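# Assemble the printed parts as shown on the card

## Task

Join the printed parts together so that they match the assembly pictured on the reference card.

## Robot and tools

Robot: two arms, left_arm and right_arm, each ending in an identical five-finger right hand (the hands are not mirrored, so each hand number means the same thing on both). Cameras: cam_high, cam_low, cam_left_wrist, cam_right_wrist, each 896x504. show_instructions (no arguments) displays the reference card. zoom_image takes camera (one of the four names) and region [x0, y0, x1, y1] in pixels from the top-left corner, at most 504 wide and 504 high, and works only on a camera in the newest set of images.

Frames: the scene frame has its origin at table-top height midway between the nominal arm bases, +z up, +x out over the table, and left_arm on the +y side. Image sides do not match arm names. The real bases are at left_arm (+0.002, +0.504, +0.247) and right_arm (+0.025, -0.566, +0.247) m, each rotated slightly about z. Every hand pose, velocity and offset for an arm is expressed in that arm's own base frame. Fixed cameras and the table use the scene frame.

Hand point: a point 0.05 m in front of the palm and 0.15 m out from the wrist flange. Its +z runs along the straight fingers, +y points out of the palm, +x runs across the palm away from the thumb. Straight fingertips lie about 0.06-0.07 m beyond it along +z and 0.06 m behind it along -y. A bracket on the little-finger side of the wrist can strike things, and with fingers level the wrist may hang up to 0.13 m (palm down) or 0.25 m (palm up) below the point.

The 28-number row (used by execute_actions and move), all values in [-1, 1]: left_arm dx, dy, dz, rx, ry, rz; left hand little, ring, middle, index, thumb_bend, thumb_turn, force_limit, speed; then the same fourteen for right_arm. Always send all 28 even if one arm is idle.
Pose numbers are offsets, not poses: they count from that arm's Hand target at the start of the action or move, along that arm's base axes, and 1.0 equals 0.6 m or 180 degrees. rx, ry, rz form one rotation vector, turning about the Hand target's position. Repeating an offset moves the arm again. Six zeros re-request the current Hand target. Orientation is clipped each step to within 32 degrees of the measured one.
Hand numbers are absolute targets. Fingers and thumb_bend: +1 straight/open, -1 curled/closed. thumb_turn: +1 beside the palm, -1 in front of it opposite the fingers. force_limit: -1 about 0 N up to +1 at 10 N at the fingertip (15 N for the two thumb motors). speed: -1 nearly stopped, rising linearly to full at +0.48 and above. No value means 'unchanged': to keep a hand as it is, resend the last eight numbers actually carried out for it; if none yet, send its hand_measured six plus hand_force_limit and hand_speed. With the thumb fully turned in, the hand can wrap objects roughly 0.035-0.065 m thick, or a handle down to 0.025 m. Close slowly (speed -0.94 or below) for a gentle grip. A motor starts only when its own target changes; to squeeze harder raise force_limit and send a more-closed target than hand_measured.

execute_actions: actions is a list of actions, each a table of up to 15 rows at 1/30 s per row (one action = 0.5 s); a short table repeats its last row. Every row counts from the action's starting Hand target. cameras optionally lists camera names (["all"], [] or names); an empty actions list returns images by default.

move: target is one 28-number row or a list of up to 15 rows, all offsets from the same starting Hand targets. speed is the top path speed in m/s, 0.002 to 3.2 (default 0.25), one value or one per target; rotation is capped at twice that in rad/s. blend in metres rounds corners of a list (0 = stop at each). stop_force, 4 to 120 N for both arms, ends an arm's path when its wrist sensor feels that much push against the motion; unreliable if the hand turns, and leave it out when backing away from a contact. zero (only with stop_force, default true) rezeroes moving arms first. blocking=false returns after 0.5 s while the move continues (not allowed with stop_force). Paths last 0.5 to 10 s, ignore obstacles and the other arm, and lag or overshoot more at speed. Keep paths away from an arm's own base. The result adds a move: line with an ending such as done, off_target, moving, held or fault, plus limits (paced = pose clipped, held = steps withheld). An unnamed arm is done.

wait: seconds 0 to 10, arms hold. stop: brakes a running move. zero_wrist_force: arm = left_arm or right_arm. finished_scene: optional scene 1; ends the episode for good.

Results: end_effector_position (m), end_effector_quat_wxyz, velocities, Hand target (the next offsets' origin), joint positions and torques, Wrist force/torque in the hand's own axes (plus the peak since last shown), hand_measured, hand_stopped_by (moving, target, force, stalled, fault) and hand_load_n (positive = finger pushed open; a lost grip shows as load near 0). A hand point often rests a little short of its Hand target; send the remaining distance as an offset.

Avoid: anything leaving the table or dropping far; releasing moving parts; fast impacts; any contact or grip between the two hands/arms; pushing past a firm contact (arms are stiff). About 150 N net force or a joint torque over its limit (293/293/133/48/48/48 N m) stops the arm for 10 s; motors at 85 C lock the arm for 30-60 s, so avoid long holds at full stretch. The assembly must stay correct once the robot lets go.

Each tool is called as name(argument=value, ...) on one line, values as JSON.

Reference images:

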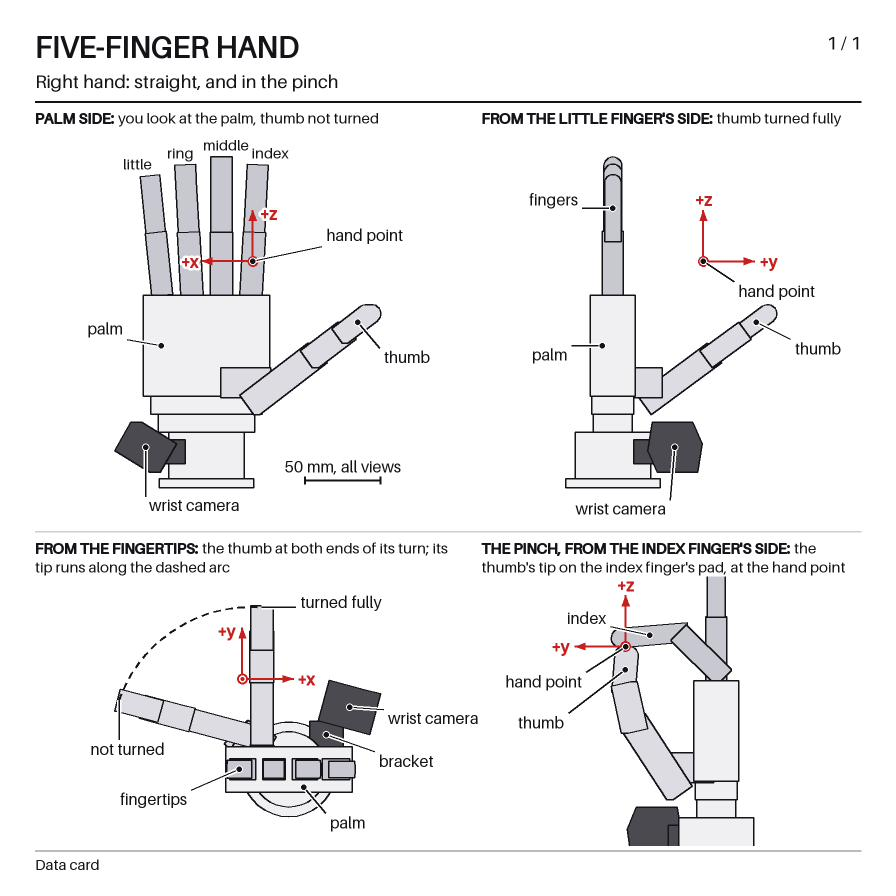

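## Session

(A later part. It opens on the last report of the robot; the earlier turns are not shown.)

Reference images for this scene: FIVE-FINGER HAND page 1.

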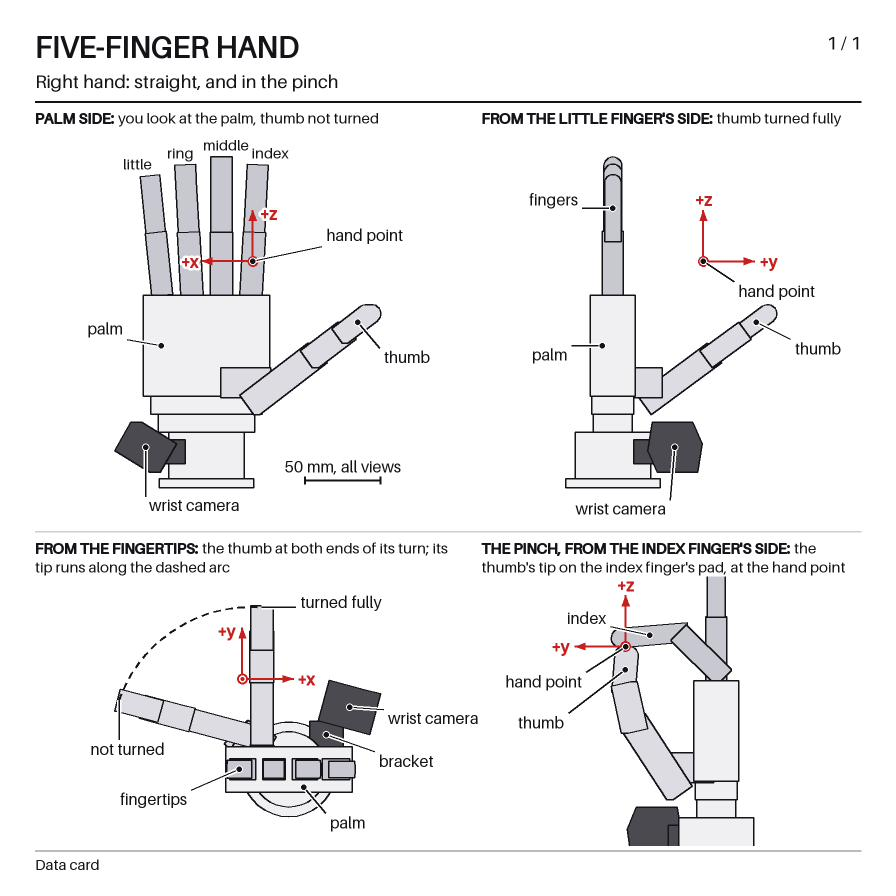

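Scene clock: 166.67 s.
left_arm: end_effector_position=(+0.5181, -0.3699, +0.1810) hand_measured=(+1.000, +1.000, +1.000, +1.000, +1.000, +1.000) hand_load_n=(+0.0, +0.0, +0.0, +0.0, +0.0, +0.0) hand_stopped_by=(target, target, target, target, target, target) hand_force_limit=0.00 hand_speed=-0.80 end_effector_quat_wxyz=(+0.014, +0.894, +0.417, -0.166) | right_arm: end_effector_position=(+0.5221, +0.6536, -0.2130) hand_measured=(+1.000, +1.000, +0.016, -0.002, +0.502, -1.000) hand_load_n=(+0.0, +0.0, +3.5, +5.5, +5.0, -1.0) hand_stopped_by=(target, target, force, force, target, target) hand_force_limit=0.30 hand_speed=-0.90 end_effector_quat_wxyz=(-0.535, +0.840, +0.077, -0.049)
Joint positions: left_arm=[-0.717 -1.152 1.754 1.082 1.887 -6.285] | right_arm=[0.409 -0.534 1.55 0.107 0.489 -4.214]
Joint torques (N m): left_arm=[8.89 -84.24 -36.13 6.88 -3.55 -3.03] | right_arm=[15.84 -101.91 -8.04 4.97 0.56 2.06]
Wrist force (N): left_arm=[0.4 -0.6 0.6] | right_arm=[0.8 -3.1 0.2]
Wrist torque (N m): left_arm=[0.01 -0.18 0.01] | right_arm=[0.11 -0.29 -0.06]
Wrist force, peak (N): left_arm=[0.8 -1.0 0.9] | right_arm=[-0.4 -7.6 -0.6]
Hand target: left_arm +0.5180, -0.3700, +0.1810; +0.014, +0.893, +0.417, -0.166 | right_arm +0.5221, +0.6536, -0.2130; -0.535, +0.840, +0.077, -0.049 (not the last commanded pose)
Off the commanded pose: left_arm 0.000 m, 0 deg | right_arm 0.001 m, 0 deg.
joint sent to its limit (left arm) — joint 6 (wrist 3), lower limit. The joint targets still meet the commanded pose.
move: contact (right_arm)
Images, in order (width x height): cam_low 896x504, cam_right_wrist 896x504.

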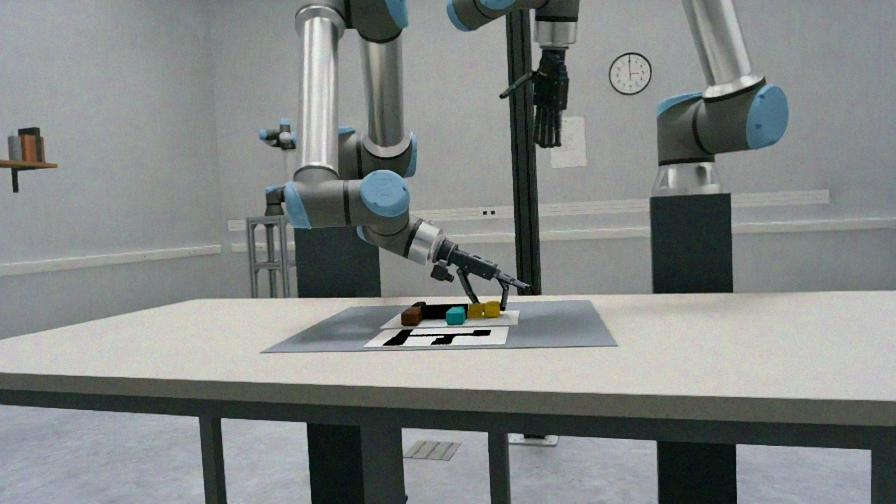

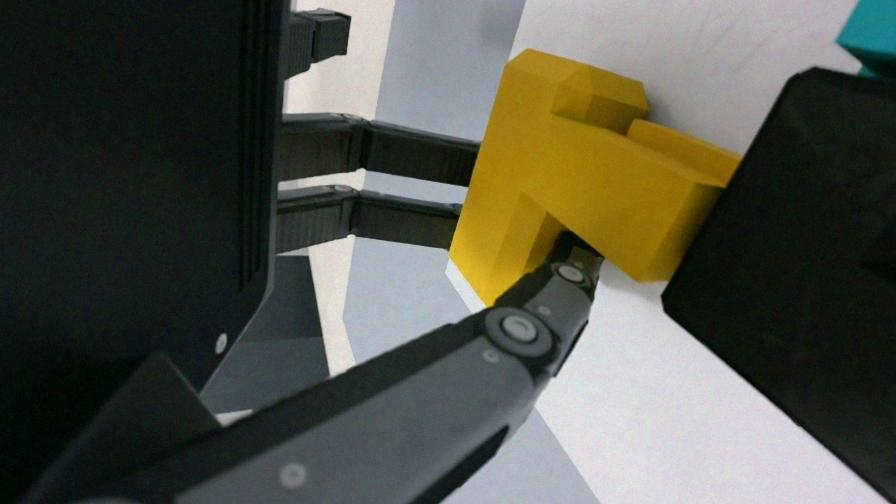

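move(target=[[0,0,0,0,0,0,1,1,1,1,1,1,0,-0.8,0,0,0,0,0,0,1,1,0.3,0.3,0.5,-1,0.3,-0.7],[0,0,0,0,0,0,1,1,1,1,1,1,0,-0.8,0.0006,-0.0033,0.0005,0,0,0,1,1,0.3,0.3,0.5,-1,0.3,-0.7]], speed=0.02, cameras=["cam_right_wrist", "cam_low"])

zoom_image(camera="cam_right_wrist", region=[440, 30, 840, 330])

zoom_image(camera="cam_low", region=[455, 270, 510, 335])

Scene clock: 168.23 s.
left_arm: end_effector_position=(+0.5181, -0.3699, +0.1810) hand_measured=(+1.000, +1.000, +1.000, +1.000, +1.000, +1.000) hand_load_n=(+0.0, +0.0, +0.0, +0.0, +0.0, +0.0) hand_stopped_by=(target, target, target, target, target, target) hand_force_limit=0.00 hand_speed=-0.80 end_effector_quat_wxyz=(+0.014, +0.894, +0.417, -0.166) | right_arm: end_effector_position=(+0.5224, +0.6518, -0.2127) hand_measured=(+1.000, +1.000, +0.300, +0.300, +0.500, -1.000) hand_load_n=(+0.0, +0.0, +0.0, -0.5, +0.0, +0.0) hand_stopped_by=(target, target, target, target, target, target) hand_force_limit=0.30 hand_speed=-0.70 end_effector_quat_wxyz=(-0.535, +0.840, +0.077, -0.049)
Joint positions: left_arm=[-0.717 -1.152 1.754 1.082 1.887 -6.285] | right_arm=[0.406 -0.534 1.551 0.11 0.487 -4.219]
Joint torques (N m): left_arm=[8.19 -84.54 -36.43 6.77 -3.55 -3.22] | right_arm=[-22.51 -101.42 -8.36 5.04 -2.92 -3.32]
Wrist force (N): left_arm=[0.5 -0.6 1.0] | right_arm=[0.7 0.0 0.9]
Wrist torque (N m): left_arm=[-0.01 -0.20 0.02] | right_arm=[0.14 -0.33 0.19]
Wrist force, peak (N): left_arm=[0.3 -1.0 1.3] | right_arm=[0.7 -3.7 0.3]
Hand target: left_arm +0.5180, -0.3700, +0.1810; +0.014, +0.893, +0.417, -0.166 | right_arm +0.5224, +0.6516, -0.2127; -0.535, +0.840, +0.077, -0.049
Off the commanded pose: left_arm 0.000 m, 0 deg | right_arm 0.000 m, 0 deg.
joint sent to its limit (left arm) — joint 6 (wrist 3), lower limit. The joint targets still meet the commanded pose.
move: done
Images, in order (width x height): cam_low 896x504, cam_right_wrist 896x504.

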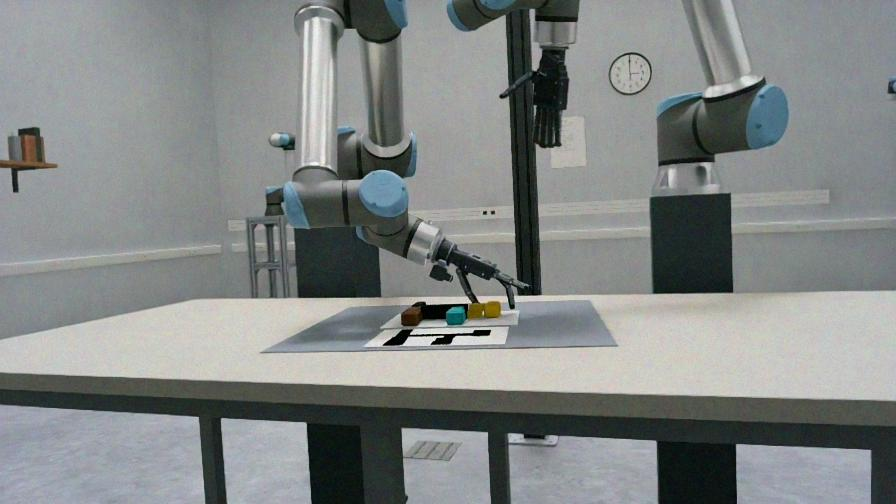

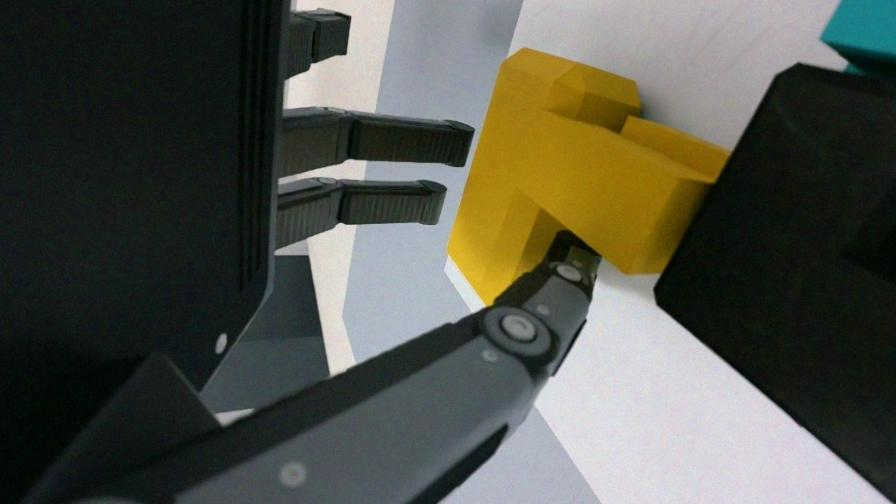

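Scaled by 1.260.

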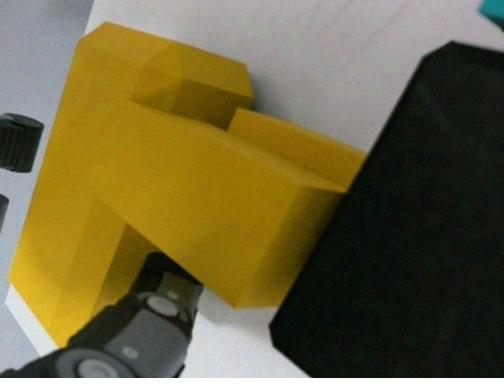

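Scaled by 7.754.

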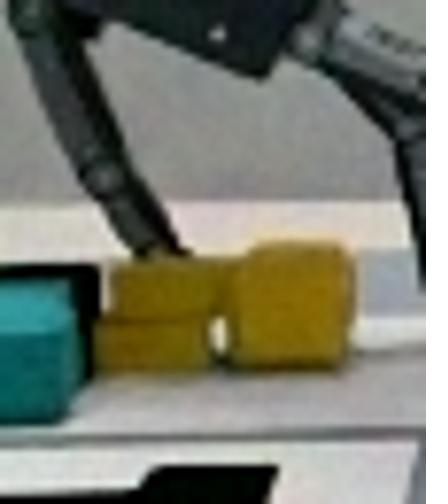

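move(target=[[0,0,0,0,0,0,1,1,1,1,1,1,0,-0.8,0,0,0.1667,0,0,0,1,1,0.3,0.3,0.5,-1,0.3,-0.7],[0,0,0,0,0,0,1,1,1,1,1,1,0,-0.8,0.05,-0.5,0.28,0,0,0,1,1,0.3,0.3,0.5,-1,0.3,-0.7]], speed=[0.12, 0.3], cameras=["cam_left_wrist", "cam_low", "cam_high", "cam_right_wrist"])

zoom_image(camera="cam_left_wrist", region=[560, 0, 896, 200])

zoom_image(camera="cam_low", region=[380, 280, 530, 350])

zoom_image(camera="cam_high", region=[405, 145, 545, 265])

Scene clock: 171.90 s.
left_arm: end_effector_position=(+0.5181, -0.3699, +0.1810) hand_measured=(+1.000, +1.000, +1.000, +1.000, +1.000, +1.000) hand_load_n=(+0.0, +0.0, +0.0, +0.0, +0.0, +0.0) hand_stopped_by=(target, target, target, target, target, target) hand_force_limit=0.00 hand_speed=-0.80 end_effector_quat_wxyz=(+0.014, +0.894, +0.417, -0.166) | right_arm: end_effector_position=(+0.5524, +0.3517, -0.0447) hand_measured=(+1.000, +1.000, +0.300, +0.300, +0.500, -1.000) hand_load_n=(+0.0, -0.5, +0.0, +0.0, +0.0, +0.0) hand_stopped_by=(target, target, target, target, target, target) hand_force_limit=0.30 hand_speed=-0.70 end_effector_quat_wxyz=(-0.535, +0.840, +0.077, -0.049)
Joint positions: left_arm=[-0.717 -1.152 1.754 1.082 1.887 -6.285] | right_arm=[-0.048 -0.711 1.814 0.923 0.491 -5.219]
Joint torques (N m): left_arm=[8.56 -84.39 -36.38 6.8 -3.63 -3.18] | right_arm=[-25.85 -65.41 -19.58 5.9 1.19 -3.92]
Wrist force (N): left_arm=[0.7 -0.6 0.7] | right_arm=[0.9 0.1 0.7]
Wrist torque (N m): left_arm=[0.00 -0.22 0.03] | right_arm=[0.18 -0.36 0.21]
Wrist force, peak (N): left_arm=[0.9 -1.0 1.1] | right_arm=[0.7 -0.8 2.2]
Hand target: left_arm +0.5180, -0.3700, +0.1810; +0.014, +0.893, +0.417, -0.166 | right_arm +0.5524, +0.3516, -0.0447; -0.535, +0.840, +0.077, -0.049
Off the commanded pose: left_arm 0.000 m, 0 deg | right_arm 0.000 m, 0 deg.
joint sent to its limit (left arm) — joint 6 (wrist 3), lower limit. The joint targets still meet the commanded pose.
move: done

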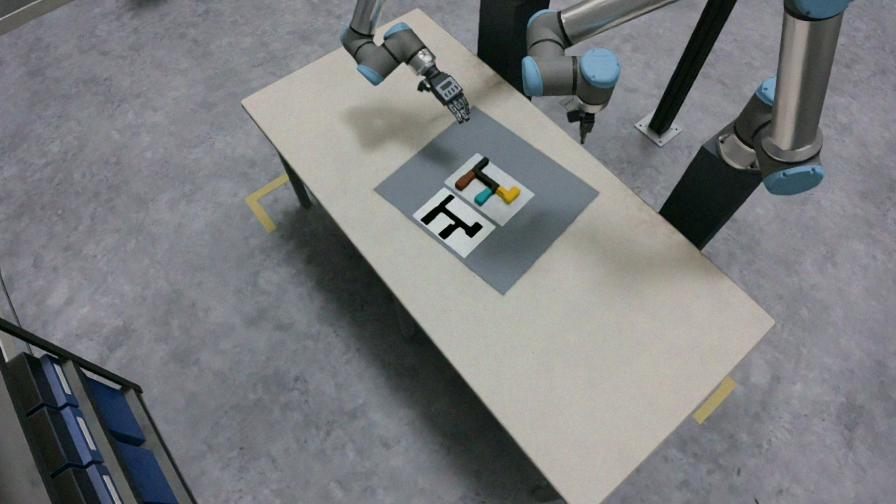

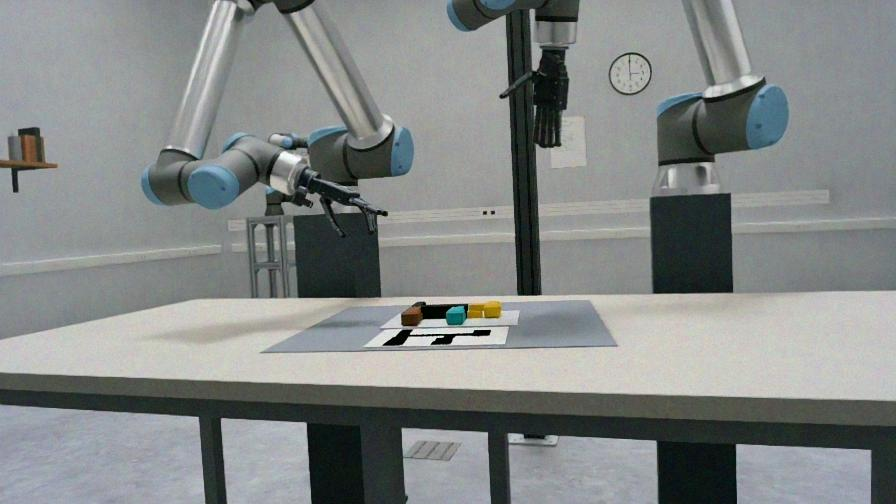

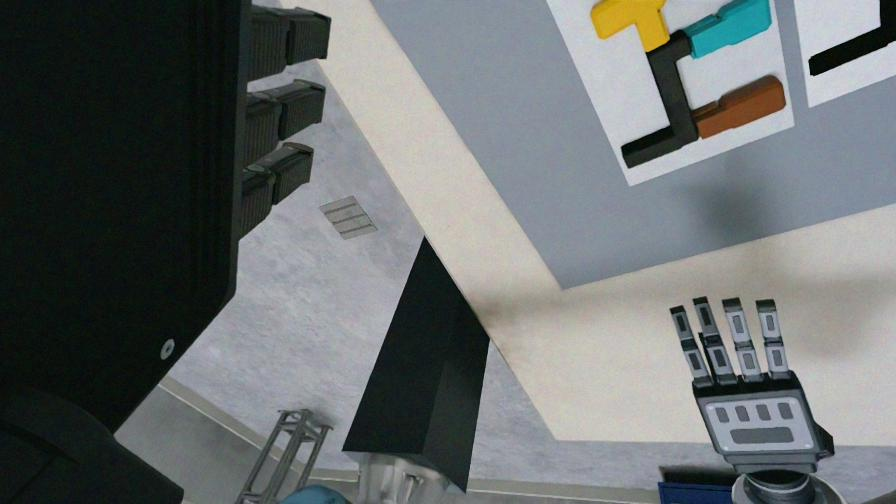

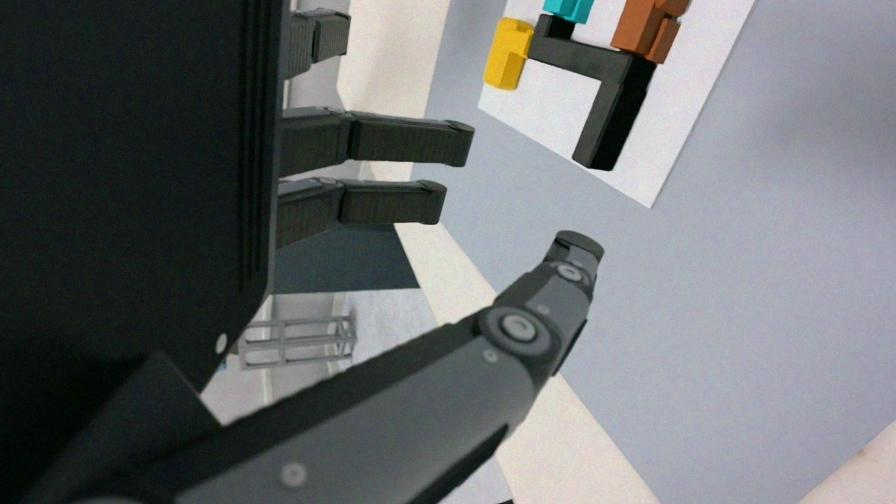

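Scaled by 1.500.

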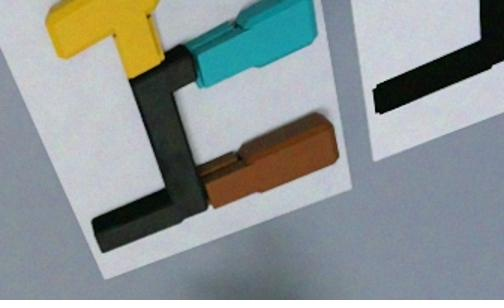

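Scaled by 3.360.

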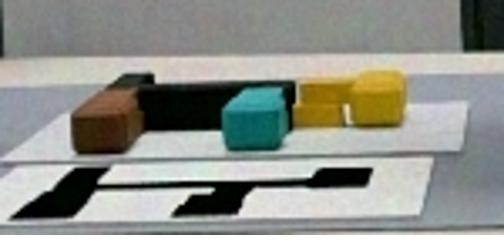

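Scaled by 3.600.

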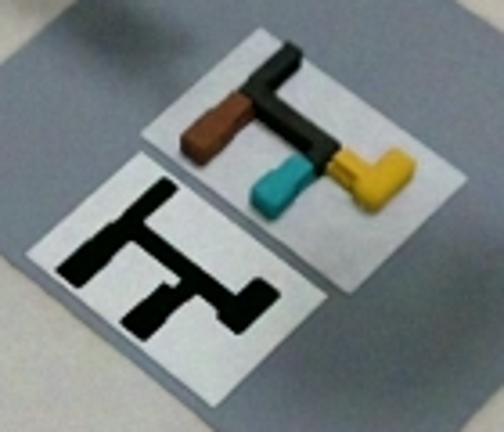

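finished_scene()

The scene is finished: the task was done.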